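## Task

Take the sticky-note block off the desk and set it on the counter, without knocking any desk carton to the floor and without the robot toppling or being left leaning.

## Robot and tools

ROBOT. The LinearBot has a base that can drive in any direction and a column about 1.7 m high. A carriage rides the column (lift_m) and holds two identical six-joint arms, each ending in a two-finger gripper. Arm bases sit near 0.57 m + lift_m above the floor; parts of the carriage extend about 0.15 m lower. A hand can reach 0.78 m from its shoulder but only about 0.38 m downward from its arm base. A hand is roughly 0.16 m long, 0.1 m wide (0.14 m with fingers open); the wrist camera sticks out 0.11 m from joint 6's axis on one side. Fingertips are about 0.005 m thick in the closing direction and 0.02 m wide. Parked joints 1 to 6 are 0, 0.05, 0.05, 1.45, 0, 0; with both arms parked the robot spans about 0.85 m by 0.65 m. Cameras: carriage_camera (fixed, facing forward, tilted about 20 degrees down), left_wrist_camera and right_wrist_camera (looking beyond the fingertips). The carriage camera and parked fingertips rise up to about 0.45 m above the arm bases.

FRAMES. All positions are metres. Base frame: origin on the floor below the base centre, x forward, y left, z up. left_hand and right_hand give the point between each hand's pads in this frame; quat_wxyz rotates base axes into hand axes (hand z runs along the fingers, fingers open along hand y; straight up with joints 1, 5, 6 at 0 is (1, 0, 0, 0)). base_odometry is in the odometry frame (the base frame at scene start), counts wheel turns only, so slip reads as travel; heading in rad, left positive, -3.142 to 3.142. Expect a degree or two of heading drift after turns or long strafes.

move. One action per call. "base" is an object with exactly one key, each a relative offset from where the base last reported itself: translate_m (forward +, -2 to 2 m), strafe_m (left +, -2 to 2 m), rotate_rad (counter-clockwise +, -6.3 to 6.3 rad). "joints" is one object for both arms, keyed by name, each value an absolute target: lift_m 0 to 1 m (±0.004); left_joint1_rad -2.617 to 3.054 (yaw about vertical, 0 ahead, + left, ±0.02); left_joint2_rad 0 to 3.141 shoulder (0 upper arm back and level, 1.57 vertical, 3.14 forward and level, ±0.105); left_joint3_rad 0 to 3.141 elbow (0 folded, 3.14 straight, ±0.06); left_joint4_rad -1.57 to 1.57 wrist pitch (+ lifts fingertips, ±0.04); left_joint5_rad -1.57 to 1.57 wrist yaw (+ swings tips to the RIGHT, opposite to joint 1, ±0.025); left_joint6_rad -2.094 to 2.094 roll about the finger axis (+ clockwise viewed from the forearm, ±0.02); left_gripper_m 0 to 0.093 m pad gap (±0.004). The right_ keys are identical. "speeds" caps this action only: translate_m and strafe_m 0.02 to 0.5 m/s, rotate_rad 0.05 to 1.57 rad/s, lift_m 0.08 to 0.25 m/s (the maximum is the default). "min_time_s" (0.1 to 8 s) sets a minimum duration for every arm and gripper motion in the action; use it for straighter, gentler arm paths. "cameras": list of names, or "all"/omitted for all, [] for none. Motions begin together. Joints left out may still chase earlier targets. Unknown keys make the call invalid; out-of-range values get it refused, and a refusal or a stop cancels later move, wait and finished_scene calls in the same reply.

wait: seconds 0 to 10, plus cameras; returns state and images. zoom_image: camera and region [x0, y0, x1, y1] pixels from the top-left, at most 504 by 504, on that camera's latest image. finished_scene: scene = the current scene number; final and irreversible, the goal must hold with the robot let go.

RESULTS. "pictures" lists image order; frames may be slightly older than the state. "move" reads done or the worst status. Statuses: done (base: wheels turned the full amount, slip included); off_target (resting short, may still push); contact_stop and time_out (base drives end after 14 s) drop the target and hold; not_followed (a self-collision check withheld arm targets; grippers still act); limit_stop_at_motor_heat (resend the target later). on_its_own lists uncommanded actions; "held at" is a target. motor_effort is percent of maximum, + toward larger values, bracket = peak; readings are noisy with fixed bias up to half the value. A lift effort that keeps dropping while lowering means a hand or load is resting on something. Joint torques are N m in joint order, include arm weight, and joints 1 to 3 wrap at ±28. Gripping a rigid part reads up to about 0.005 m under its width (some grippers about 0.002 m over); shut on nothing reads 0.000 to 0.003. Grip firmly by targeting about 0.005 m below the touch reading, less deep for soft items; release with a target well above the reading. Hand readings usually sit above the true hand, more at long reach; about 1 kg can sag a level hand 7 to 25 cm. Arm moves of 0.1 m or more can stray about 2 cm without min_time_s.

AVOID. No arm-to-arm hits or presses (including grippers, fingers, cameras); to free withheld arms, resend one arm its readings with joint 1 turned away, then the other. Arms have no contact stop and spring free once unblocked. Tipping risk grows with a high carriage, outstretched or loaded arms, pushing and abrupt stops; about 1.5 kg per hand with both arms forward can topple it; check images for lean. Never reverse under a table edge into the column. After a blocked drive, back off about 0.2 m the way you came; raise the lift to free a resting carriage. Heat: outstretched or loaded arms heat even while idle; on MOTOR HOT, park to cool. At 100 °C the arm goes limp (OVER-TEMPERATURE FAULT) and drops its load. Don't drop, throw or slam objects, and keep cartons on the desk.

Each tool is called after "Request:" as name([rows], argument=value, ...), one row to a line, values as JSON.

## Session

Request:
move()

Scene clock: 0.00 s.
Joint torques (N m): no reading
base_odometry: x=+0.000 y=+0.000 heading=+0.000
base_status: not commanded
joint_positions: lift_m=+0.300 left_joint1_rad=-0.010 left_joint2_rad=+0.044 left_joint3_rad=+0.048 left_joint4_rad=+1.430 left_joint5_rad=-0.008 left_joint6_rad=-0.004 left_gripper_m=+0.09396 right_joint1_rad=-0.011 right_joint2_rad=+0.047 right_joint3_rad=+0.039 right_joint4_rad=+1.421 right_joint5_rad=-0.003 right_joint6_rad=-0.048 right_gripper_m=+0.09396
joint_status: not commanded
motor_effort: lift_m=+29 drive_wheels=-1
left_hand: x=+0.2675 y=+0.3100 z=+1.2842 quat_wxyz=(+0.998, -0.004, +0.069, -0.007) (m; base frame)
right_hand: x=+0.2731 y=-0.3089 z=+1.2813 quat_wxyz=(+0.996, -0.003, +0.079, -0.029) (m; base frame)
pictures: carriage_camera, left_wrist_camera, right_wrist_camera
Images, in order (width x height): carriage_camera 504x504, left_wrist_camera 504x504, right_wrist_camera 504x504.

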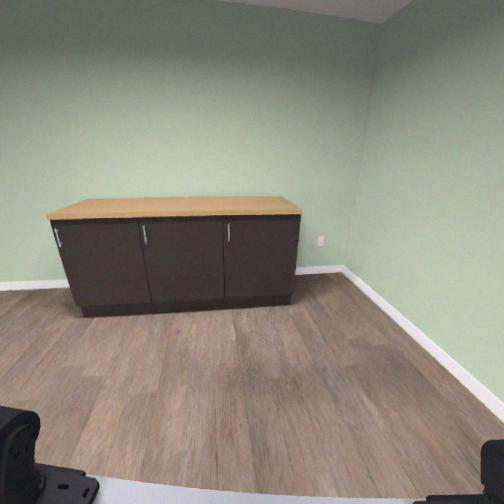

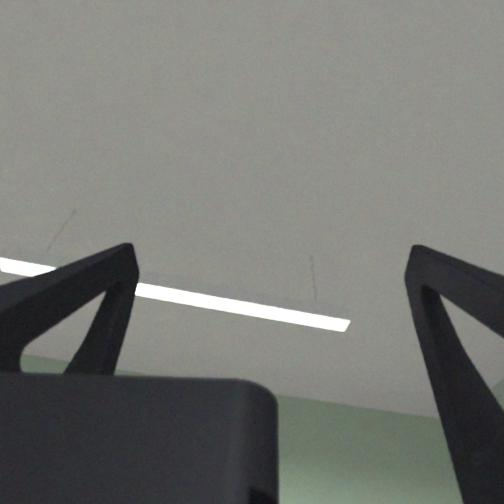

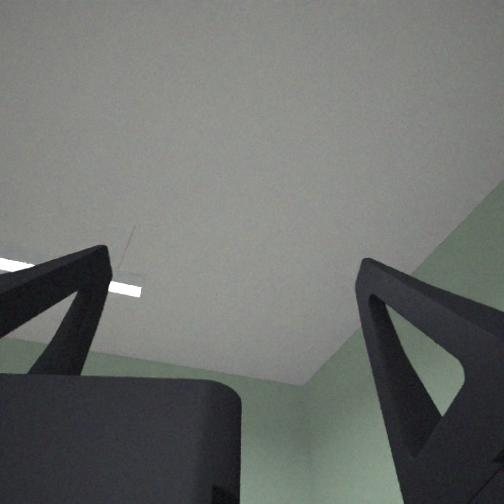

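Request:
move(base={"rotate_rad": 1.2}, cameras=["carriage_camera"])

Request:
move(base={"rotate_rad": 1.2}, cameras=["carriage_camera"])

Request:
move(base={"rotate_rad": 1.2}, cameras=["carriage_camera"])

Request:
move(base={"rotate_rad": 1.2}, cameras=["carriage_camera"])

Scene clock: 8.27 s.
Joint torques (N m): left_arm=[0.61 4.3 5.93 -0.22 -0.1 -0.04] | right_arm=[-0.08 4.22 7.24 -0.04 0 -0.12]
move: done
base_odometry: x=+0.000 y=+0.000 heading=+1.200
base_status: done
joint_positions: lift_m=+0.300 left_joint1_rad=-0.010 left_joint2_rad=+0.044 left_joint3_rad=+0.048 left_joint4_rad=+1.430 left_joint5_rad=-0.008 left_joint6_rad=-0.004 left_gripper_m=+0.09396 right_joint1_rad=-0.011 right_joint2_rad=+0.047 right_joint3_rad=+0.039 right_joint4_rad=+1.420 right_joint5_rad=-0.003 right_joint6_rad=-0.048 right_gripper_m=+0.09396
joint_status: not commanded
motor_effort: lift_m=+30(30) drive_wheels=+6(20)
left_hand: x=+0.2675 y=+0.3100 z=+1.2842 quat_wxyz=(+0.998, -0.004, +0.069, -0.007) (m; base frame)
right_hand: x=+0.2733 y=-0.3089 z=+1.2813 quat_wxyz=(+0.996, -0.003, +0.079, -0.029) (m; base frame)
pictures: carriage_camera
Images, in order (width x height): carriage_camera 504x504.

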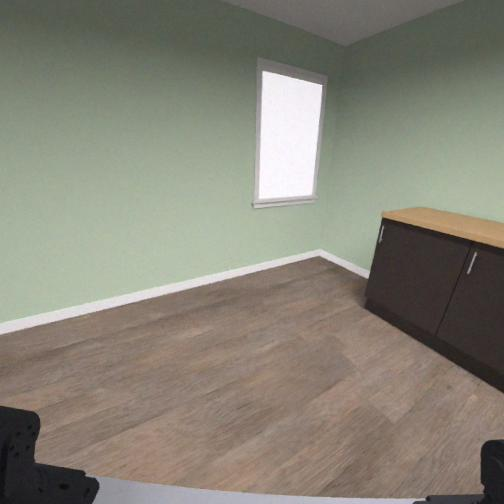

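Scene clock: 11.03 s.
Joint torques (N m): left_arm=[0.69 4.3 6.01 -0.21 -0.15 -0.04] | right_arm=[-0.01 4.27 7.23 -0.03 0 -0.11]
move: done
base_odometry: x=+0.000 y=+0.000 heading=+2.399
base_status: done
joint_positions: lift_m=+0.300 left_joint1_rad=-0.010 left_joint2_rad=+0.044 left_joint3_rad=+0.048 left_joint4_rad=+1.429 left_joint5_rad=-0.008 left_joint6_rad=-0.004 left_gripper_m=+0.09397 right_joint1_rad=-0.011 right_joint2_rad=+0.047 right_joint3_rad=+0.039 right_joint4_rad=+1.420 right_joint5_rad=-0.003 right_joint6_rad=-0.048 right_gripper_m=+0.09397
joint_status: not commanded
motor_effort: lift_m=+30(30) drive_wheels=+6(13)
left_hand: x=+0.2676 y=+0.3100 z=+1.2841 quat_wxyz=(+0.998, -0.004, +0.069, -0.007) (m; base frame)
right_hand: x=+0.2734 y=-0.3089 z=+1.2813 quat_wxyz=(+0.996, -0.003, +0.079, -0.029) (m; base frame)
pictures: carriage_camera
Images, in order (width x height): carriage_camera 504x504.

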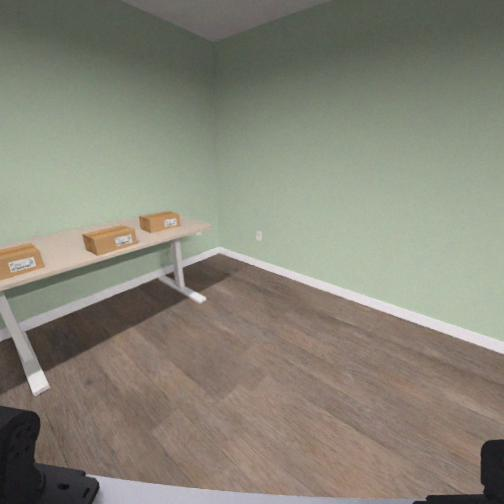

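Scene clock: 13.80 s.
Joint torques (N m): left_arm=[0.59 4.29 6 -0.2 -0.12 -0.05] | right_arm=[-0.02 4.23 7.19 -0.04 -0.01 -0.11]
move: done
base_odometry: x=+0.000 y=+0.000 heading=-2.685
base_status: done
joint_positions: lift_m=+0.300 left_joint1_rad=-0.010 left_joint2_rad=+0.044 left_joint3_rad=+0.048 left_joint4_rad=+1.429 left_joint5_rad=-0.008 left_joint6_rad=-0.004 left_gripper_m=+0.09398 right_joint1_rad=-0.011 right_joint2_rad=+0.047 right_joint3_rad=+0.039 right_joint4_rad=+1.419 right_joint5_rad=-0.003 right_joint6_rad=-0.048 right_gripper_m=+0.09398
joint_status: not commanded
motor_effort: lift_m=+30(30) drive_wheels=+7(14)
left_hand: x=+0.2676 y=+0.3100 z=+1.2841 quat_wxyz=(+0.998, -0.004, +0.069, -0.007) (m; base frame)
right_hand: x=+0.2734 y=-0.3089 z=+1.2813 quat_wxyz=(+0.996, -0.003, +0.079, -0.029) (m; base frame)
pictures: carriage_camera
Images, in order (width x height): carriage_camera 504x504.

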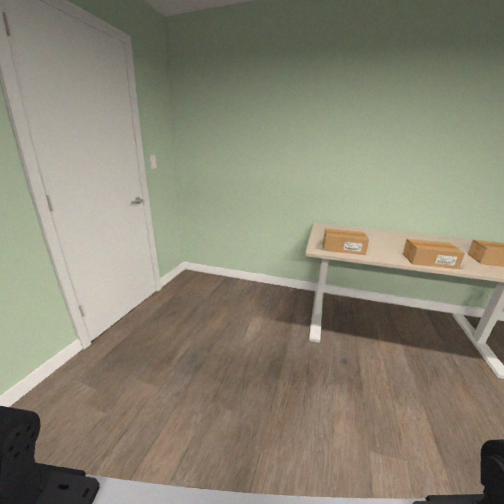

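Scene clock: 16.57 s.
Joint torques (N m): left_arm=[0.59 4.26 6.01 -0.19 -0.11 -0.06] | right_arm=[-0.06 4.26 7.16 -0.03 0.01 -0.12]
move: done
base_odometry: x=+0.000 y=+0.000 heading=-1.485
base_status: done
joint_positions: lift_m=+0.300 left_joint1_rad=-0.010 left_joint2_rad=+0.044 left_joint3_rad=+0.048 left_joint4_rad=+1.429 left_joint5_rad=-0.008 left_joint6_rad=-0.004 left_gripper_m=+0.09398 right_joint1_rad=-0.011 right_joint2_rad=+0.047 right_joint3_rad=+0.039 right_joint4_rad=+1.419 right_joint5_rad=-0.003 right_joint6_rad=-0.048 right_gripper_m=+0.09398
joint_status: not commanded
motor_effort: lift_m=+29(30) drive_wheels=+5(13)
left_hand: x=+0.2677 y=+0.3100 z=+1.2841 quat_wxyz=(+0.998, -0.004, +0.069, -0.007) (m; base frame)
right_hand: x=+0.2735 y=-0.3089 z=+1.2813 quat_wxyz=(+0.996, -0.003, +0.080, -0.029) (m; base frame)
pictures: carriage_camera
Images, in order (width x height): carriage_camera 504x504.

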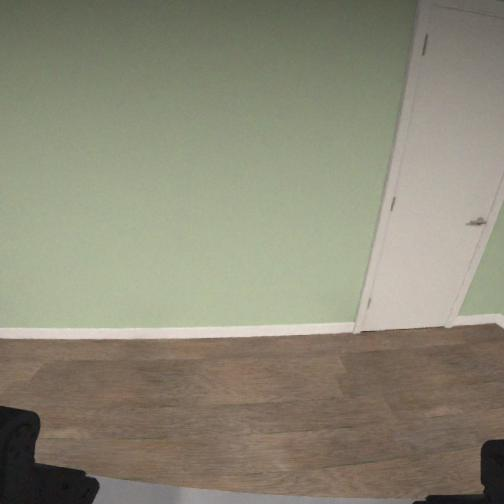

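Request:
move(base={"rotate_rad": -1.657}, joints={"lift_m": 0.6}, cameras=["carriage_camera"])

Scene clock: 26.00 s.
Joint torques (N m): left_arm=[0.59 4.33 5.98 -0.2 -0.11 -0.04] | right_arm=[-0.05 4.29 7.21 -0.04 0 -0.11]
move: done
base_odometry: x=+0.000 y=+0.000 heading=+3.142
base_status: done
joint_positions: lift_m=+0.600 left_joint1_rad=-0.010 left_joint2_rad=+0.044 left_joint3_rad=+0.048 left_joint4_rad=+1.429 left_joint5_rad=-0.008 left_joint6_rad=-0.004 left_gripper_m=+0.09398 right_joint1_rad=-0.011 right_joint2_rad=+0.047 right_joint3_rad=+0.039 right_joint4_rad=+1.419 right_joint5_rad=-0.003 right_joint6_rad=-0.048 right_gripper_m=+0.09398
joint_status: all done
motor_effort: lift_m=+31(38) drive_wheels=+7(18)
left_hand: x=+0.2677 y=+0.3101 z=+1.5840 quat_wxyz=(+0.998, -0.004, +0.069, -0.007) (m; base frame)
right_hand: x=+0.2737 y=-0.3089 z=+1.5811 quat_wxyz=(+0.996, -0.003, +0.080, -0.029) (m; base frame)
pictures: carriage_camera
Images, in order (width x height): carriage_camera 504x504.

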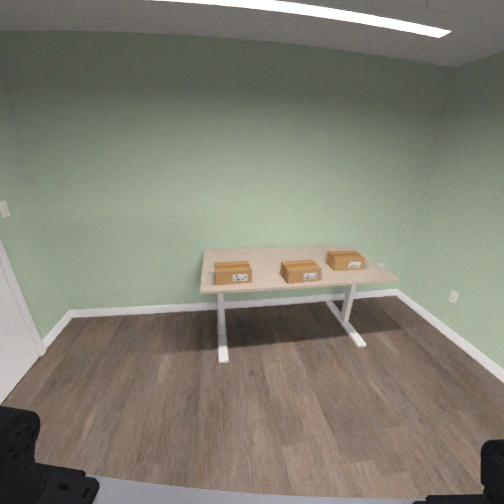

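Request:
zoom_image(camera="carriage_camera", region=[190, 220, 410, 380])

Scaled by 2.291 from the camera's 504x504 image, which has a finer 720x720 frame.

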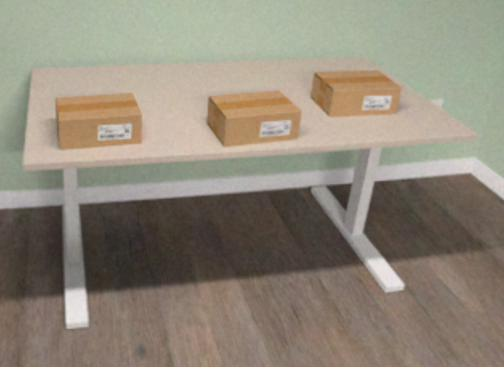

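Request:
move(base={"translate_m": 0.6}, joints={"lift_m": 0.95}, cameras=["carriage_camera"], speeds={"translate_m": 0.3})

Scene clock: 39.80 s.
Joint torques (N m): left_arm=[0.62 4.37 6 -0.19 -0.11 -0.06] | right_arm=[-0.05 4.25 7.24 -0.01 0 -0.12]
move: done
base_odometry: x=-0.600 y=+0.001 heading=+3.140
base_status: done
joint_positions: lift_m=+0.950 left_joint1_rad=-0.010 left_joint2_rad=+0.044 left_joint3_rad=+0.048 left_joint4_rad=+1.430 left_joint5_rad=-0.008 left_joint6_rad=-0.004 left_gripper_m=+0.09398 right_joint1_rad=-0.011 right_joint2_rad=+0.047 right_joint3_rad=+0.039 right_joint4_rad=+1.419 right_joint5_rad=-0.003 right_joint6_rad=-0.048 right_gripper_m=+0.09398
joint_status: all done
motor_effort: lift_m=+31(38) drive_wheels=-11(21)
left_hand: x=+0.2673 y=+0.3101 z=+1.9341 quat_wxyz=(+0.998, -0.004, +0.068, -0.007) (m; base frame)
right_hand: x=+0.2737 y=-0.3089 z=+1.9311 quat_wxyz=(+0.996, -0.003, +0.080, -0.029) (m; base frame)
pictures: carriage_camera
Images, in order (width x height): carriage_camera 504x504.

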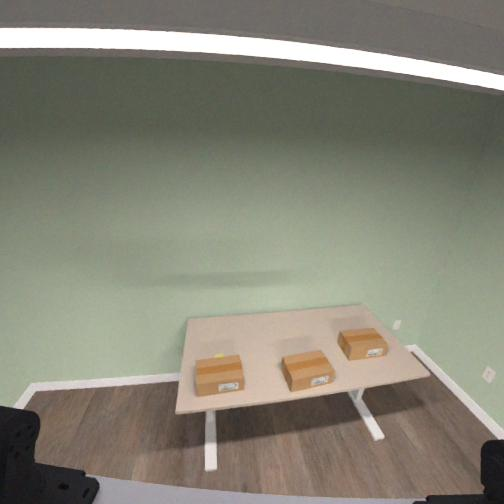

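Request:
zoom_image(camera="carriage_camera", region=[170, 290, 440, 480])

Scaled by 1.867 from the camera's 504x504 image, which has a finer 720x720 frame.

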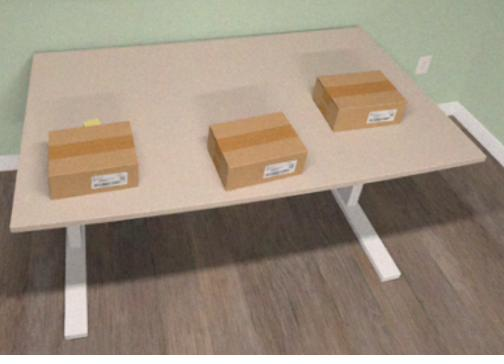

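Request:
move(base={"rotate_rad": 0.125}, cameras=[])

Request:
move(base={"strafe_m": -0.23}, speeds={"strafe_m": 0.2}, cameras=["carriage_camera"])

Request:
zoom_image(camera="carriage_camera", region=[130, 290, 410, 490])

Scene clock: 123.10 s.
Joint torques (N m): left_arm=[0.53 4.29 5.98 -0.2 -0.11 -0.05] | right_arm=[-0.02 4.29 7.2 -0.05 0.01 -0.11]
move: done
base_odometry: x=-0.601 y=+0.001 heading=-3.018
base_status: done
joint_positions: lift_m=+0.950 left_joint1_rad=-0.010 left_joint2_rad=+0.044 left_joint3_rad=+0.048 left_joint4_rad=+1.429 left_joint5_rad=-0.008 left_joint6_rad=-0.004 left_gripper_m=+0.09399 right_joint1_rad=-0.011 right_joint2_rad=+0.047 right_joint3_rad=+0.039 right_joint4_rad=+1.419 right_joint5_rad=-0.003 right_joint6_rad=-0.048 right_gripper_m=+0.09398
joint_status: not commanded
motor_effort: lift_m=+31(31) drive_wheels=+4(12)
left_hand: x=+0.2676 y=+0.3101 z=+1.9340 quat_wxyz=(+0.998, -0.004, +0.069, -0.007) (m; base frame)
right_hand: x=+0.2736 y=-0.3089 z=+1.9312 quat_wxyz=(+0.996, -0.003, +0.080, -0.029) (m; base frame)
pictures: none
No camera images: "cameras" was empty.

Scene clock: 125.33 s.
Joint torques (N m): left_arm=[0.62 4.34 5.91 -0.21 -0.09 -0.05] | right_arm=[0.01 4.21 7.19 -0.05 0.01 -0.11]
move: done
base_odometry: x=-0.629 y=+0.229 heading=-3.018
base_status: done
joint_positions: lift_m=+0.950 left_joint1_rad=-0.010 left_joint2_rad=+0.044 left_joint3_rad=+0.048 left_joint4_rad=+1.429 left_joint5_rad=-0.008 left_joint6_rad=-0.004 left_gripper_m=+0.09399 right_joint1_rad=-0.011 right_joint2_rad=+0.047 right_joint3_rad=+0.039 right_joint4_rad=+1.419 right_joint5_rad=-0.003 right_joint6_rad=-0.048 right_gripper_m=+0.09398
joint_status: not commanded
motor_effort: lift_m=+31(31) drive_wheels=-7(19)
left_hand: x=+0.2676 y=+0.3101 z=+1.9340 quat_wxyz=(+0.998, -0.004, +0.069, -0.007) (m; base frame)
right_hand: x=+0.2736 y=-0.3089 z=+1.9312 quat_wxyz=(+0.996, -0.003, +0.080, -0.029) (m; base frame)
pictures: carriage_camera
Images, in order (width x height): carriage_camera 504x504.

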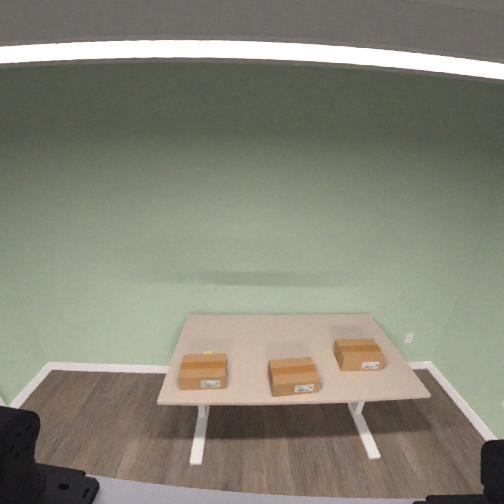

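Scaled by 1.800 from the camera's 504x504 image, which has a finer 720x720 frame.

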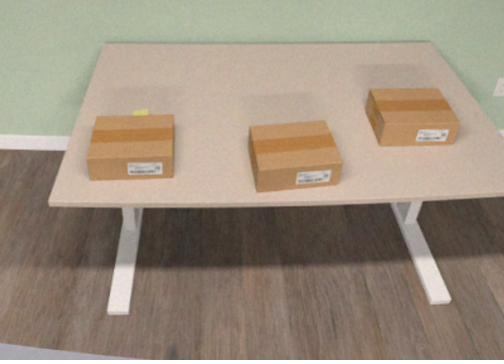

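Request:
move(base={"rotate_rad": 0.02}, joints={"left_joint2_rad": 2.0, "left_joint3_rad": 1.9, "left_joint4_rad": -1.47, "lift_m": 0.7}, min_time_s=2.5, cameras=["carriage_camera", "left_wrist_camera"])

Scene clock: 140.67 s.
Joint torques (N m): left_arm=[0.61 -10.45 9.06 0.43 -0.11 -0.05] | right_arm=[-0.03 4.25 7.2 -0.03 0.01 -0.11]
move: done
base_odometry: x=-0.629 y=+0.230 heading=-2.999
base_status: done
joint_positions: lift_m=+0.700 left_joint1_rad=-0.010 left_joint2_rad=+1.983 left_joint3_rad=+1.878 left_joint4_rad=-1.454 left_joint5_rad=-0.008 left_joint6_rad=-0.004 left_gripper_m=+0.09398 right_joint1_rad=-0.011 right_joint2_rad=+0.047 right_joint3_rad=+0.039 right_joint4_rad=+1.419 right_joint5_rad=-0.003 right_joint6_rad=-0.048 right_gripper_m=+0.09398
joint_status: all done
motor_effort: lift_m=+27(29) drive_wheels=-11(12)
left_hand: x=+0.6113 y=+0.3066 z=+1.3981 quat_wxyz=(+0.006, +0.003, +1.000, +0.004) (m; base frame)
right_hand: x=+0.2736 y=-0.3089 z=+1.6815 quat_wxyz=(+0.996, -0.003, +0.080, -0.029) (m; base frame)
pictures: carriage_camera, left_wrist_camera
Images, in order (width x height): carriage_camera 504x504, left_wrist_camera 504x504.

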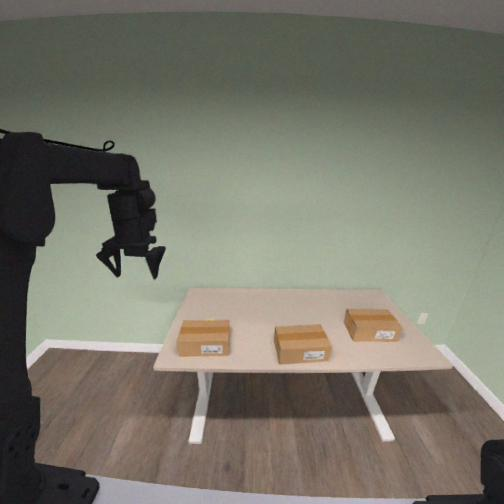

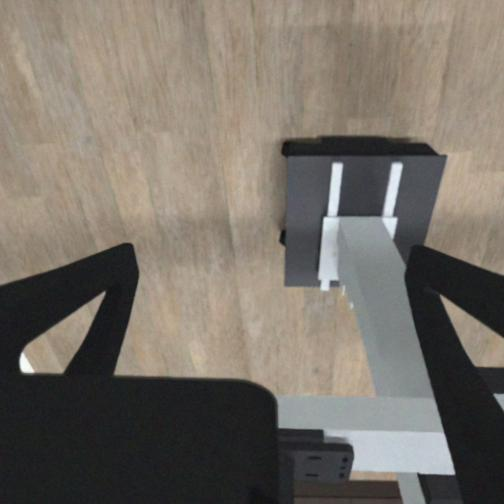

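Request:
zoom_image(camera="carriage_camera", region=[150, 280, 350, 400])

Scaled by 2.520 from the camera's 504x504 image, which has a finer 720x720 frame.

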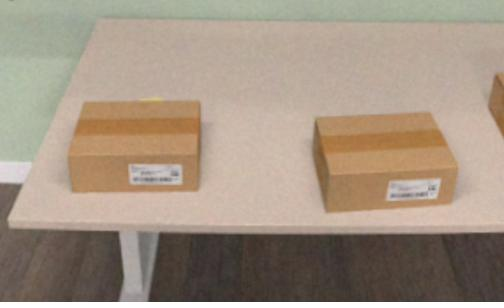

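Request:
move(base={"translate_m": 0.4}, speeds={"translate_m": 0.15}, joints={"left_joint2_rad": 1.75, "left_joint3_rad": 1.75, "left_joint4_rad": -0.9}, cameras=["carriage_camera", "left_wrist_camera"])

Scene clock: 185.63 s.
Joint torques (N m): left_arm=[0.62 -12.12 6.32 2.13 -0.11 -0.04] | right_arm=[-0.02 4.26 7.16 -0.04 0 -0.12]
move: done
base_odometry: x=-1.025 y=+0.173 heading=-3.000
base_status: done
joint_positions: lift_m=+0.700 left_joint1_rad=-0.010 left_joint2_rad=+1.763 left_joint3_rad=+1.765 left_joint4_rad=-0.903 left_joint5_rad=-0.008 left_joint6_rad=-0.004 left_gripper_m=+0.09398 right_joint1_rad=-0.011 right_joint2_rad=+0.047 right_joint3_rad=+0.039 right_joint4_rad=+1.420 right_joint5_rad=-0.003 right_joint6_rad=-0.048 right_gripper_m=+0.09398
joint_status: all done
motor_effort: lift_m=+27(27) drive_wheels=-7(14)
left_hand: x=+0.7006 y=+0.3057 z=+1.4950 quat_wxyz=(+0.329, +0.002, +0.944, +0.002) (m; base frame)
right_hand: x=+0.2735 y=-0.3089 z=+1.6815 quat_wxyz=(+0.996, -0.003, +0.079, -0.029) (m; base frame)
pictures: carriage_camera, left_wrist_camera
Images, in order (width x height): carriage_camera 504x504, left_wrist_camera 504x504.

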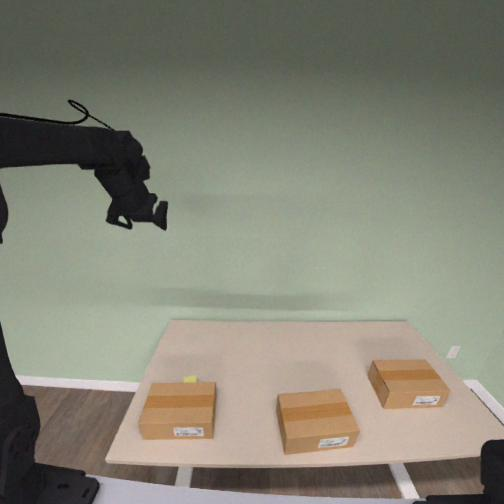

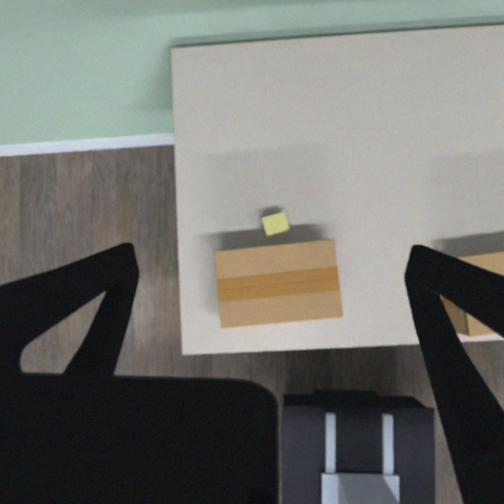

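Request:
move(base={"translate_m": 0.1}, speeds={"translate_m": 0.1}, joints={"left_joint2_rad": 2.9, "left_joint3_rad": 1.973, "left_joint4_rad": -0.643}, min_time_s=3, cameras=["carriage_camera", "left_wrist_camera"])

Request:
move(base={"strafe_m": -0.045}, speeds={"strafe_m": 0.1}, cameras=["carriage_camera", "left_wrist_camera"])

Scene clock: 246.43 s.
Joint torques (N m): left_arm=[0.62 -14.91 7.41 0.67 -0.12 -0.05] | right_arm=[-0.06 4.29 7.16 -0.05 0 -0.12]
move: done
base_odometry: x=-1.124 y=+0.160 heading=-3.000
base_status: done
joint_positions: lift_m=+0.700 left_joint1_rad=-0.010 left_joint2_rad=+2.878 left_joint3_rad=+1.954 left_joint4_rad=-0.655 left_joint5_rad=-0.008 left_joint6_rad=-0.004 left_gripper_m=+0.09398 right_joint1_rad=-0.011 right_joint2_rad=+0.047 right_joint3_rad=+0.039 right_joint4_rad=+1.420 right_joint5_rad=-0.003 right_joint6_rad=-0.048 right_gripper_m=+0.09398
joint_status: all done
motor_effort: lift_m=+27(27) drive_wheels=-6(12)
left_hand: x=+0.7013 y=+0.3056 z=+1.0319 quat_wxyz=(-0.004, +0.003, +1.000, +0.004) (m; base frame)
right_hand: x=+0.2735 y=-0.3089 z=+1.6815 quat_wxyz=(+0.996, -0.003, +0.079, -0.029) (m; base frame)
pictures: carriage_camera, left_wrist_camera
Images, in order (width x height): carriage_camera 504x504, left_wrist_camera 504x504.

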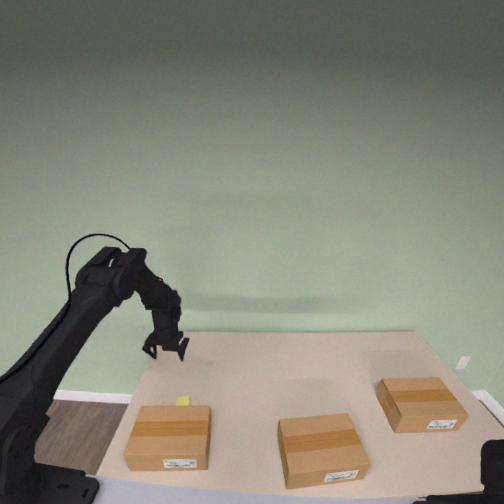

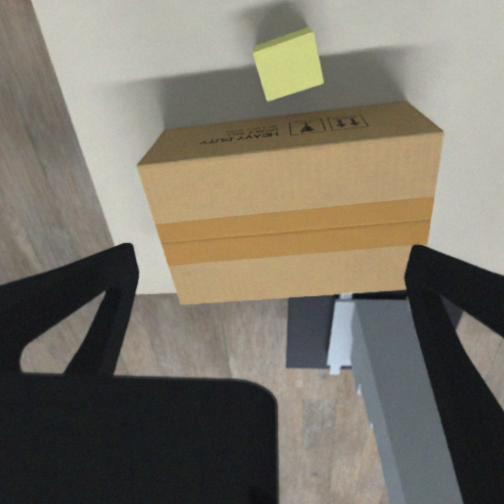

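Scene clock: 247.57 s.
Joint torques (N m): left_arm=[0.79 -14.79 7.54 0.65 -0.11 -0.04] | right_arm=[-0.03 4.23 7.17 -0.05 0 -0.12]
move: done
base_odometry: x=-1.131 y=+0.204 heading=-3.000
base_status: done
joint_positions: lift_m=+0.700 left_joint1_rad=-0.013 left_joint2_rad=+2.878 left_joint3_rad=+1.954 left_joint4_rad=-0.652 left_joint5_rad=-0.008 left_joint6_rad=-0.004 left_gripper_m=+0.09398 right_joint1_rad=-0.011 right_joint2_rad=+0.047 right_joint3_rad=+0.039 right_joint4_rad=+1.420 right_joint5_rad=-0.003 right_joint6_rad=-0.048 right_gripper_m=+0.09398
joint_status: not commanded
motor_effort: lift_m=+27(27) drive_wheels=-6(11)
left_hand: x=+0.7021 y=+0.3044 z=+1.0319 quat_wxyz=(-0.002, +0.005, +1.000, +0.004) (m; base frame)
right_hand: x=+0.2735 y=-0.3089 z=+1.6815 quat_wxyz=(+0.996, -0.003, +0.079, -0.029) (m; base frame)
pictures: carriage_camera, left_wrist_camera
Images, in order (width x height): carriage_camera 504x504, left_wrist_camera 504x504.

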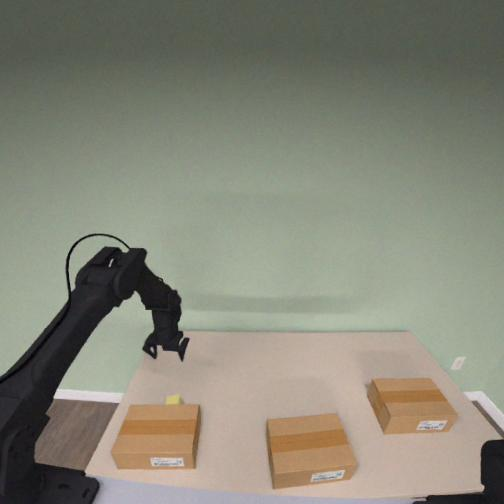

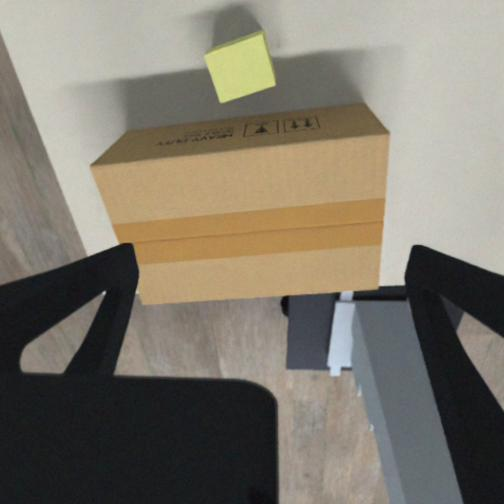

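Request:
move(base={"strafe_m": 0.02}, speeds={"strafe_m": 0.1}, joints={"left_joint6_rad": -0.29, "lift_m": 0.57}, cameras=["carriage_camera", "left_wrist_camera"])

Scene clock: 264.07 s.
Joint torques (N m): left_arm=[0.57 -16.54 6.57 0.6 -0.14 -0.14] | right_arm=[-0.02 4.22 7.19 -0.04 0.01 -0.12]
move: done
base_odometry: x=-1.128 y=+0.184 heading=-3.000
base_status: done
joint_positions: lift_m=+0.570 left_joint1_rad=-0.009 left_joint2_rad=+2.894 left_joint3_rad=+1.962 left_joint4_rad=-0.646 left_joint5_rad=-0.008 left_joint6_rad=-0.281 left_gripper_m=+0.09399 right_joint1_rad=-0.011 right_joint2_rad=+0.047 right_joint3_rad=+0.039 right_joint4_rad=+1.420 right_joint5_rad=-0.003 right_joint6_rad=-0.048 right_gripper_m=+0.09398
joint_status: all done
motor_effort: lift_m=+28(29) drive_wheels=-6(13)
left_hand: x=+0.7014 y=+0.3062 z=+0.8962 quat_wxyz=(-0.003, -0.135, +0.991, +0.004) (m; base frame)
right_hand: x=+0.2735 y=-0.3090 z=+1.5515 quat_wxyz=(+0.996, -0.003, +0.079, -0.029) (m; base frame)
pictures: carriage_camera, left_wrist_camera
Images, in order (width x height): carriage_camera 504x504, left_wrist_camera 504x504.

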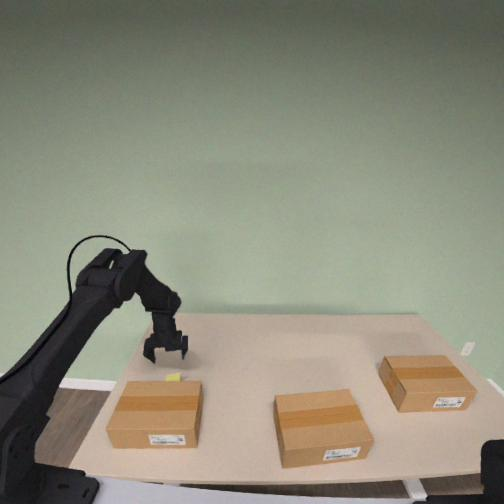

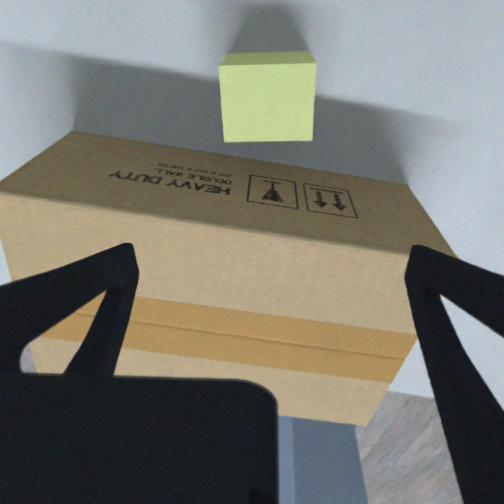

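Request:
move(base={"translate_m": 0.024}, speeds={"translate_m": 0.05}, cameras=[])

Request:
move(base={"strafe_m": 0.006}, speeds={"strafe_m": 0.05}, joints={"lift_m": 0.5}, cameras=["carriage_camera", "left_wrist_camera"])

Scene clock: 278.47 s.
Joint torques (N m): left_arm=[0.49 -16.38 6.64 0.58 -0.15 -0.14] | right_arm=[-0.05 4.23 7.21 -0.04 0 -0.12]
move: done
base_odometry: x=-1.152 y=+0.181 heading=-3.001
base_status: done
joint_positions: lift_m=+0.570 left_joint1_rad=-0.009 left_joint2_rad=+2.894 left_joint3_rad=+1.962 left_joint4_rad=-0.646 left_joint5_rad=-0.008 left_joint6_rad=-0.281 left_gripper_m=+0.09399 right_joint1_rad=-0.011 right_joint2_rad=+0.047 right_joint3_rad=+0.039 right_joint4_rad=+1.419 right_joint5_rad=-0.003 right_joint6_rad=-0.048 right_gripper_m=+0.09398
joint_status: not commanded
motor_effort: lift_m=+28(28) drive_wheels=-8(12)
left_hand: x=+0.7014 y=+0.3062 z=+0.8962 quat_wxyz=(-0.003, -0.136, +0.991, +0.004) (m; base frame)
right_hand: x=+0.2736 y=-0.3090 z=+1.5515 quat_wxyz=(+0.996, -0.003, +0.080, -0.029) (m; base frame)
pictures: none
No camera images: "cameras" was empty.

Scene clock: 279.27 s.
Joint torques (N m): left_arm=[0.54 -16.46 6.46 0.55 -0.15 -0.13] | right_arm=[0.01 4.27 7.2 -0.04 0.02 -0.12]
move: done
base_odometry: x=-1.151 y=+0.176 heading=-3.002
base_status: done
joint_positions: lift_m=+0.500 left_joint1_rad=-0.008 left_joint2_rad=+2.895 left_joint3_rad=+1.963 left_joint4_rad=-0.643 left_joint5_rad=-0.008 left_joint6_rad=-0.282 left_gripper_m=+0.09399 right_joint1_rad=-0.011 right_joint2_rad=+0.047 right_joint3_rad=+0.039 right_joint4_rad=+1.419 right_joint5_rad=-0.003 right_joint6_rad=-0.048 right_gripper_m=+0.09398
joint_status: all done
motor_effort: lift_m=+28(29) drive_wheels=-7(10)
left_hand: x=+0.7017 y=+0.3067 z=+0.8256 quat_wxyz=(-0.002, -0.137, +0.991, +0.004) (m; base frame)
right_hand: x=+0.2736 y=-0.3090 z=+1.4814 quat_wxyz=(+0.996, -0.003, +0.080, -0.029) (m; base frame)
pictures: carriage_camera, left_wrist_camera
Images, in order (width x height): carriage_camera 504x504, left_wrist_camera 504x504.

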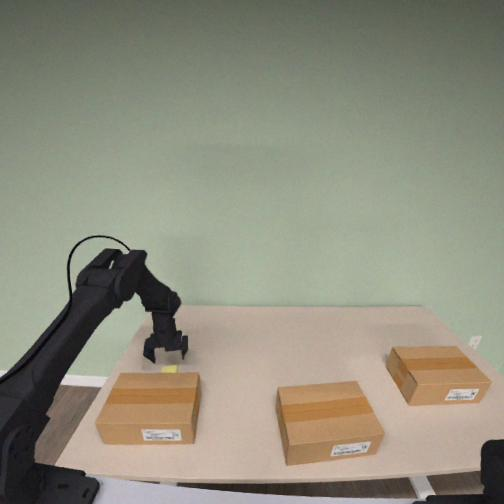

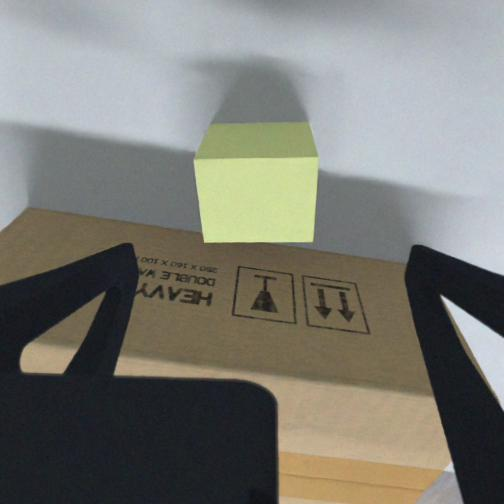

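Request:
move(base={"strafe_m": 0.005}, speeds={"strafe_m": 0.05, "lift_m": 0.08}, joints={"lift_m": 0.455}, cameras=["carriage_camera", "left_wrist_camera"])

Scene clock: 286.93 s.
Joint torques (N m): left_arm=[0.62 -16.42 6.41 0.53 -0.15 -0.14] | right_arm=[0.02 4.26 7.2 -0.04 0 -0.12]
move: done
base_odometry: x=-1.150 y=+0.171 heading=-3.002
base_status: done
joint_positions: lift_m=+0.455 left_joint1_rad=-0.008 left_joint2_rad=+2.896 left_joint3_rad=+1.964 left_joint4_rad=-0.642 left_joint5_rad=-0.008 left_joint6_rad=-0.282 left_gripper_m=+0.09399 right_joint1_rad=-0.012 right_joint2_rad=+0.047 right_joint3_rad=+0.039 right_joint4_rad=+1.419 right_joint5_rad=-0.003 right_joint6_rad=-0.048 right_gripper_m=+0.09398
joint_status: all done
motor_effort: lift_m=+27(29) drive_wheels=+6(7)
left_hand: x=+0.7024 y=+0.3066 z=+0.7807 quat_wxyz=(-0.001, -0.136, +0.991, +0.004) (m; base frame)
right_hand: x=+0.2736 y=-0.3089 z=+1.4365 quat_wxyz=(+0.996, -0.003, +0.080, -0.030) (m; base frame)
pictures: carriage_camera, left_wrist_camera
Images, in order (width x height): carriage_camera 504x504, left_wrist_camera 504x504.

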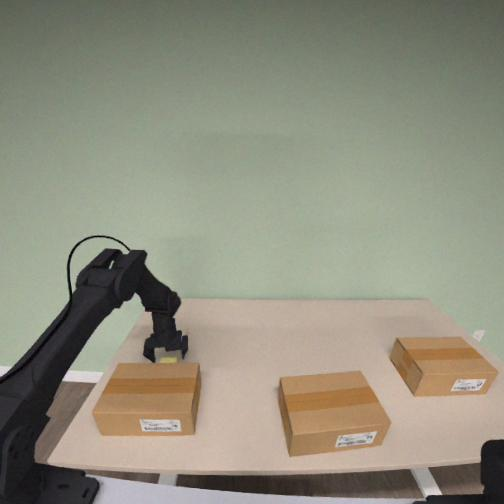

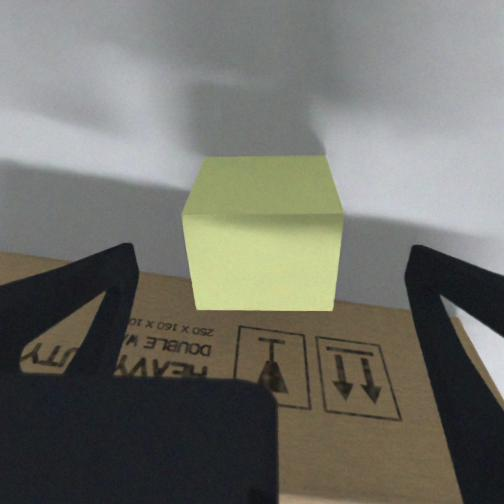

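Request:
move(joints={"lift_m": 0.43}, speeds={"lift_m": 0.08}, cameras=["carriage_camera", "left_wrist_camera"])

Request:
zoom_image(camera="carriage_camera", region=[90, 280, 250, 440])

Scene clock: 292.73 s.
Joint torques (N m): left_arm=[0.51 -16.76 6.26 0.53 -0.15 -0.14] | right_arm=[0.03 4.23 7.2 -0.06 0.01 -0.12]
move: done
base_odometry: x=-1.150 y=+0.171 heading=-3.002
base_status: not commanded
joint_positions: lift_m=+0.430 left_joint1_rad=-0.008 left_joint2_rad=+2.896 left_joint3_rad=+1.965 left_joint4_rad=-0.641 left_joint5_rad=-0.008 left_joint6_rad=-0.282 left_gripper_m=+0.09399 right_joint1_rad=-0.012 right_joint2_rad=+0.047 right_joint3_rad=+0.039 right_joint4_rad=+1.419 right_joint5_rad=-0.003 right_joint6_rad=-0.048 right_gripper_m=+0.09398
joint_status: all done
motor_effort: lift_m=+28(28) drive_wheels=-5(9)
left_hand: x=+0.7029 y=+0.3066 z=+0.7558 quat_wxyz=(+0.000, -0.136, +0.991, +0.004) (m; base frame)
right_hand: x=+0.2736 y=-0.3089 z=+1.4114 quat_wxyz=(+0.996, -0.003, +0.080, -0.030) (m; base frame)
pictures: carriage_camera, left_wrist_camera
Images, in order (width x height): carriage_camera 504x504, left_wrist_camera 504x504.

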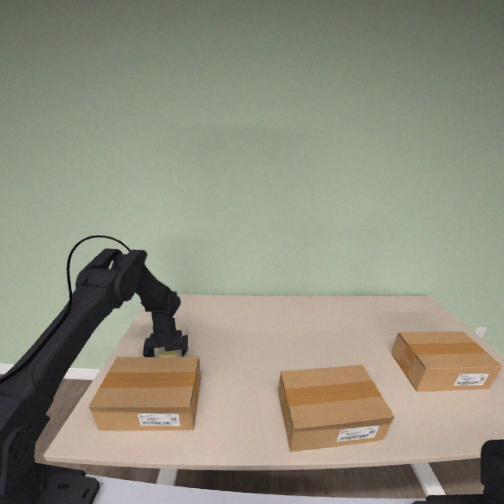

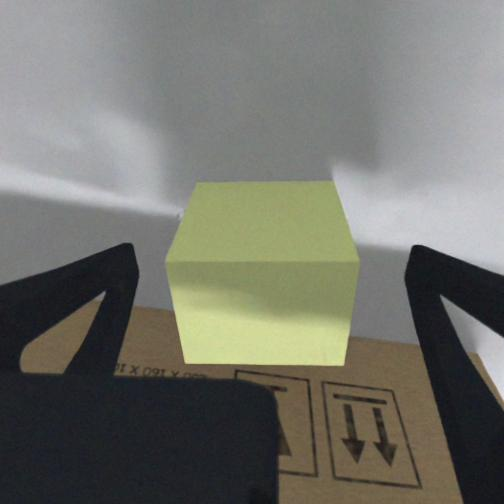

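Scaled by 3.150 from the camera's 504x504 image, which has a finer 720x720 frame.

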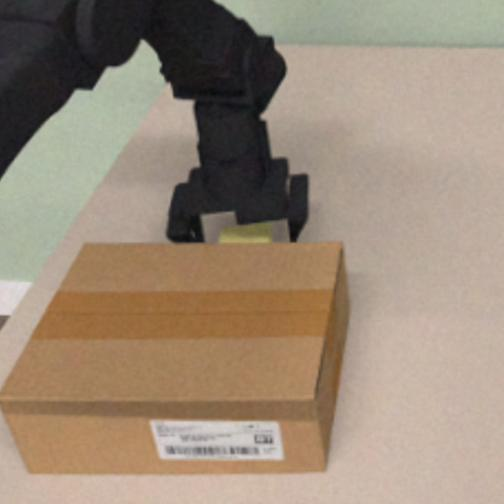

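Request:
move(joints={"lift_m": 0.415}, speeds={"lift_m": 0.08}, cameras=["left_wrist_camera"])

Scene clock: 302.23 s.
Joint torques (N m): left_arm=[0.47 -16.69 6.3 0.58 -0.15 -0.13] | right_arm=[0.08 4.22 7.16 -0.05 0.01 -0.12]
move: done
base_odometry: x=-1.150 y=+0.171 heading=-3.002
base_status: not commanded
joint_positions: lift_m=+0.415 left_joint1_rad=-0.008 left_joint2_rad=+2.896 left_joint3_rad=+1.966 left_joint4_rad=-0.641 left_joint5_rad=-0.008 left_joint6_rad=-0.282 left_gripper_m=+0.09399 right_joint1_rad=-0.012 right_joint2_rad=+0.047 right_joint3_rad=+0.039 right_joint4_rad=+1.419 right_joint5_rad=-0.003 right_joint6_rad=-0.048 right_gripper_m=+0.09398
joint_status: all done
motor_effort: lift_m=+27(28) drive_wheels=+2(8)
left_hand: x=+0.7029 y=+0.3066 z=+0.7407 quat_wxyz=(+0.000, -0.136, +0.991, +0.004) (m; base frame)
right_hand: x=+0.2736 y=-0.3089 z=+1.3965 quat_wxyz=(+0.996, -0.003, +0.080, -0.030) (m; base frame)
pictures: left_wrist_camera
Images, in order (width x height): left_wrist_camera 504x504.

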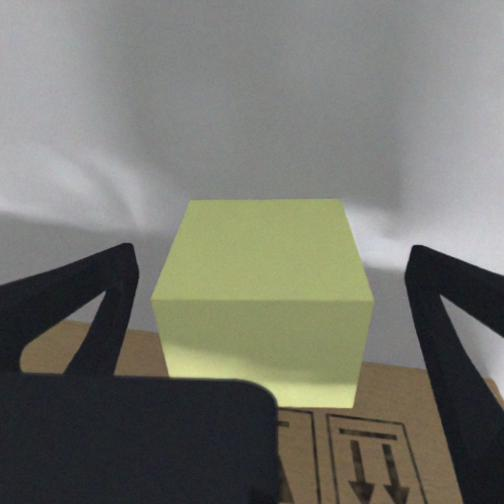

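Request:
move(joints={"left_gripper_m": 0.042}, min_time_s=2, cameras=["left_wrist_camera"])

Scene clock: 315.20 s.
Joint torques (N m): left_arm=[0.46 -16.64 6.24 0.53 -0.16 -0.13] | right_arm=[0.08 4.23 7.2 -0.04 0.01 -0.12]
move: off_target
base_odometry: x=-1.150 y=+0.171 heading=-3.002
base_status: not commanded
joint_positions: lift_m=+0.415 left_joint1_rad=-0.008 left_joint2_rad=+2.896 left_joint3_rad=+1.966 left_joint4_rad=-0.641 left_joint5_rad=-0.008 left_joint6_rad=-0.282 left_gripper_m=+0.05108 right_joint1_rad=-0.012 right_joint2_rad=+0.047 right_joint3_rad=+0.039 right_joint4_rad=+1.419 right_joint5_rad=-0.003 right_joint6_rad=-0.048 right_gripper_m=+0.09398
joint_status: left_gripper_m off_target (ended at +0.05110, target +0.04200)
motor_effort: lift_m=+27(28) drive_wheels=+3(6)
left_hand: x=+0.7029 y=+0.3066 z=+0.7407 quat_wxyz=(+0.000, -0.136, +0.991, +0.004) (m; base frame)
right_hand: x=+0.2736 y=-0.3089 z=+1.3965 quat_wxyz=(+0.996, -0.003, +0.080, -0.030) (m; base frame)
pictures: left_wrist_camera
Images, in order (width x height): left_wrist_camera 504x504.

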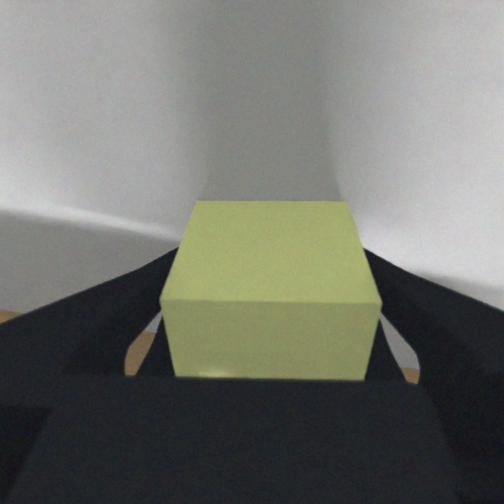

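Request:
move(joints={"lift_m": 0.7}, speeds={"lift_m": 0.12}, cameras=["carriage_camera", "left_wrist_camera"])

Request:
move(joints={"left_joint2_rad": 2.0, "left_joint3_rad": 1.9, "left_joint4_rad": -1.47}, min_time_s=3, cameras=["carriage_camera", "left_wrist_camera"])

Scene clock: 323.03 s.
Joint torques (N m): left_arm=[0.5 -16.84 6.3 0.52 -0.15 -0.15] | right_arm=[0.06 4.25 7.16 -0.06 0.01 -0.11]
move: done
base_odometry: x=-1.150 y=+0.171 heading=-3.002
base_status: not commanded
joint_positions: lift_m=+0.700 left_joint1_rad=-0.008 left_joint2_rad=+2.899 left_joint3_rad=+1.966 left_joint4_rad=-0.641 left_joint5_rad=-0.008 left_joint6_rad=-0.282 left_gripper_m=+0.05108 right_joint1_rad=-0.012 right_joint2_rad=+0.047 right_joint3_rad=+0.039 right_joint4_rad=+1.419 right_joint5_rad=-0.003 right_joint6_rad=-0.048 right_gripper_m=+0.09398
joint_status: all done
motor_effort: lift_m=+30(37) drive_wheels=+3(9)
left_hand: x=+0.7021 y=+0.3066 z=+1.0242 quat_wxyz=(-0.001, -0.136, +0.991, +0.004) (m; base frame)
right_hand: x=+0.2736 y=-0.3089 z=+1.6812 quat_wxyz=(+0.996, -0.003, +0.080, -0.030) (m; base frame)
pictures: carriage_camera, left_wrist_camera
Images, in order (width x height): carriage_camera 504x504, left_wrist_camera 504x504.

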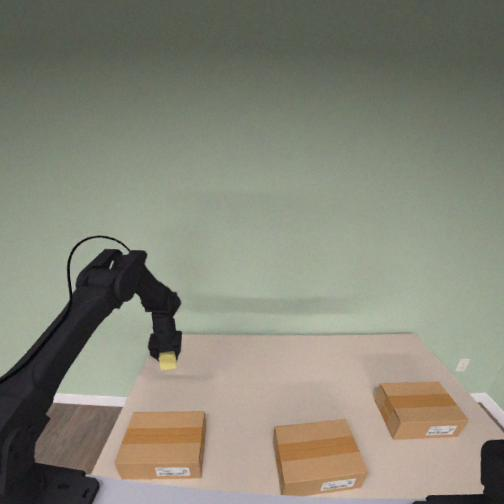

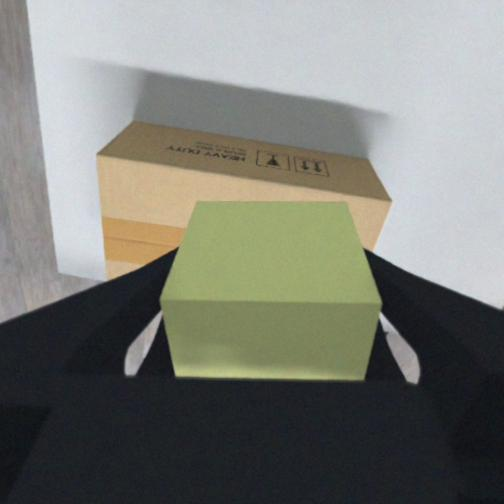

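Scene clock: 326.33 s.
Joint torques (N m): left_arm=[0.47 -15.92 5.61 0.36 -0.15 -0.15] | right_arm=[0.02 4.19 7.17 -0.04 0 -0.12]
move: done
base_odometry: x=-1.150 y=+0.171 heading=-3.002
base_status: not commanded
joint_positions: lift_m=+0.700 left_joint1_rad=-0.008 left_joint2_rad=+2.034 left_joint3_rad=+1.912 left_joint4_rad=-1.455 left_joint5_rad=-0.008 left_joint6_rad=-0.282 left_gripper_m=+0.05108 right_joint1_rad=-0.012 right_joint2_rad=+0.047 right_joint3_rad=+0.039 right_joint4_rad=+1.419 right_joint5_rad=-0.003 right_joint6_rad=-0.048 right_gripper_m=+0.09398
joint_status: all done
motor_effort: lift_m=+30(31) drive_wheels=-7(9)
left_hand: x=+0.6197 y=+0.3072 z=+1.3881 quat_wxyz=(-0.002, -0.137, +0.991, +0.004) (m; base frame)
right_hand: x=+0.2736 y=-0.3089 z=+1.6812 quat_wxyz=(+0.996, -0.003, +0.080, -0.030) (m; base frame)
pictures: carriage_camera, left_wrist_camera
Images, in order (width x height): carriage_camera 504x504, left_wrist_camera 504x504.

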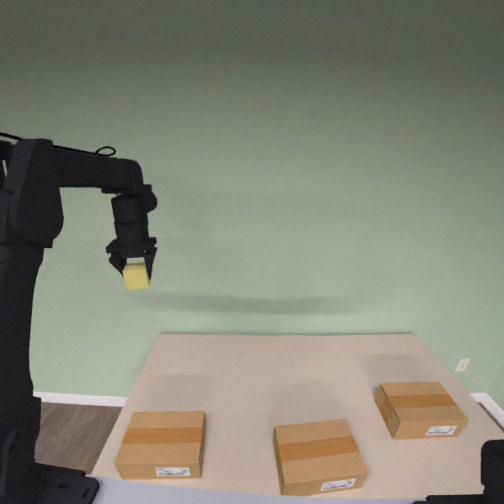

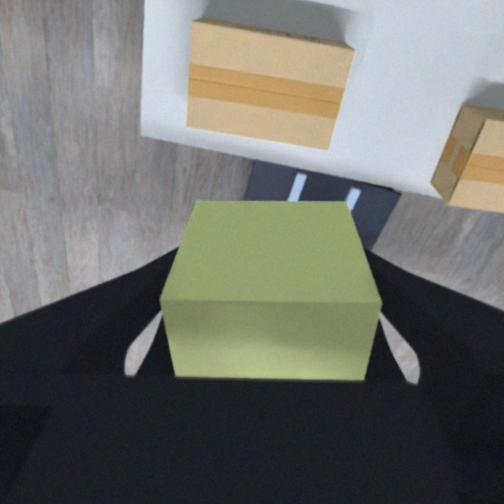

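Request:
move(base={"translate_m": -0.5}, speeds={"translate_m": 0.25}, cameras=[])

Request:
move(base={"rotate_rad": 3.002}, speeds={"rotate_rad": 0.8}, cameras=["carriage_camera"])

Scene clock: 347.63 s.
Joint torques (N m): left_arm=[0.53 -15.49 5.48 0.45 -0.15 -0.13] | right_arm=[0.02 4.22 7.21 -0.03 0.02 -0.11]
move: done
base_odometry: x=-0.655 y=+0.240 heading=-3.002
base_status: done
joint_positions: lift_m=+0.700 left_joint1_rad=-0.009 left_joint2_rad=+2.031 left_joint3_rad=+1.912 left_joint4_rad=-1.462 left_joint5_rad=-0.008 left_joint6_rad=-0.282 left_gripper_m=+0.05108 right_joint1_rad=-0.012 right_joint2_rad=+0.047 right_joint3_rad=+0.039 right_joint4_rad=+1.419 right_joint5_rad=-0.003 right_joint6_rad=-0.048 right_gripper_m=+0.09398
joint_status: not commanded
motor_effort: lift_m=+30(31) drive_wheels=-2(16)
left_hand: x=+0.6177 y=+0.3071 z=+1.3892 quat_wxyz=(-0.005, -0.136, +0.991, +0.005) (m; base frame)
right_hand: x=+0.2737 y=-0.3089 z=+1.6812 quat_wxyz=(+0.996, -0.003, +0.080, -0.030) (m; base frame)
pictures: none
No camera images: "cameras" was empty.

Scene clock: 352.70 s.
Joint torques (N m): left_arm=[0.35 -15.6 5.52 0.45 -0.14 -0.13] | right_arm=[0.05 4.25 7.19 -0.02 0.01 -0.11]
move: done
base_odometry: x=-0.655 y=+0.240 heading=-0.001
base_status: done
joint_positions: lift_m=+0.700 left_joint1_rad=-0.007 left_joint2_rad=+2.031 left_joint3_rad=+1.912 left_joint4_rad=-1.463 left_joint5_rad=-0.008 left_joint6_rad=-0.282 left_gripper_m=+0.05105 right_joint1_rad=-0.012 right_joint2_rad=+0.047 right_joint3_rad=+0.039 right_joint4_rad=+1.419 right_joint5_rad=-0.003 right_joint6_rad=-0.048 right_gripper_m=+0.09400
joint_status: not commanded
motor_effort: lift_m=+30(31) drive_wheels=+6(15)
left_hand: x=+0.6176 y=+0.3077 z=+1.3892 quat_wxyz=(-0.005, -0.137, +0.991, +0.005) (m; base frame)
right_hand: x=+0.2737 y=-0.3089 z=+1.6812 quat_wxyz=(+0.996, -0.003, +0.080, -0.030) (m; base frame)
pictures: carriage_camera
Images, in order (width x height): carriage_camera 504x504.

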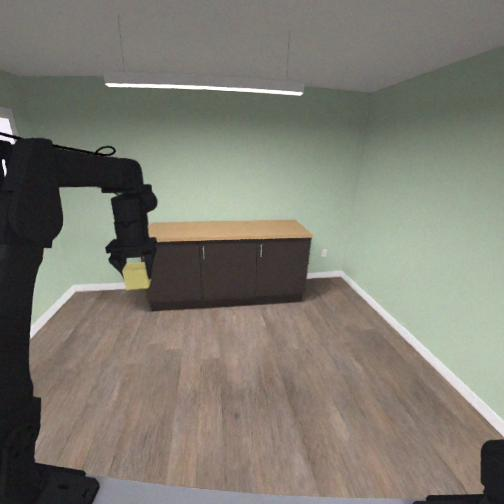

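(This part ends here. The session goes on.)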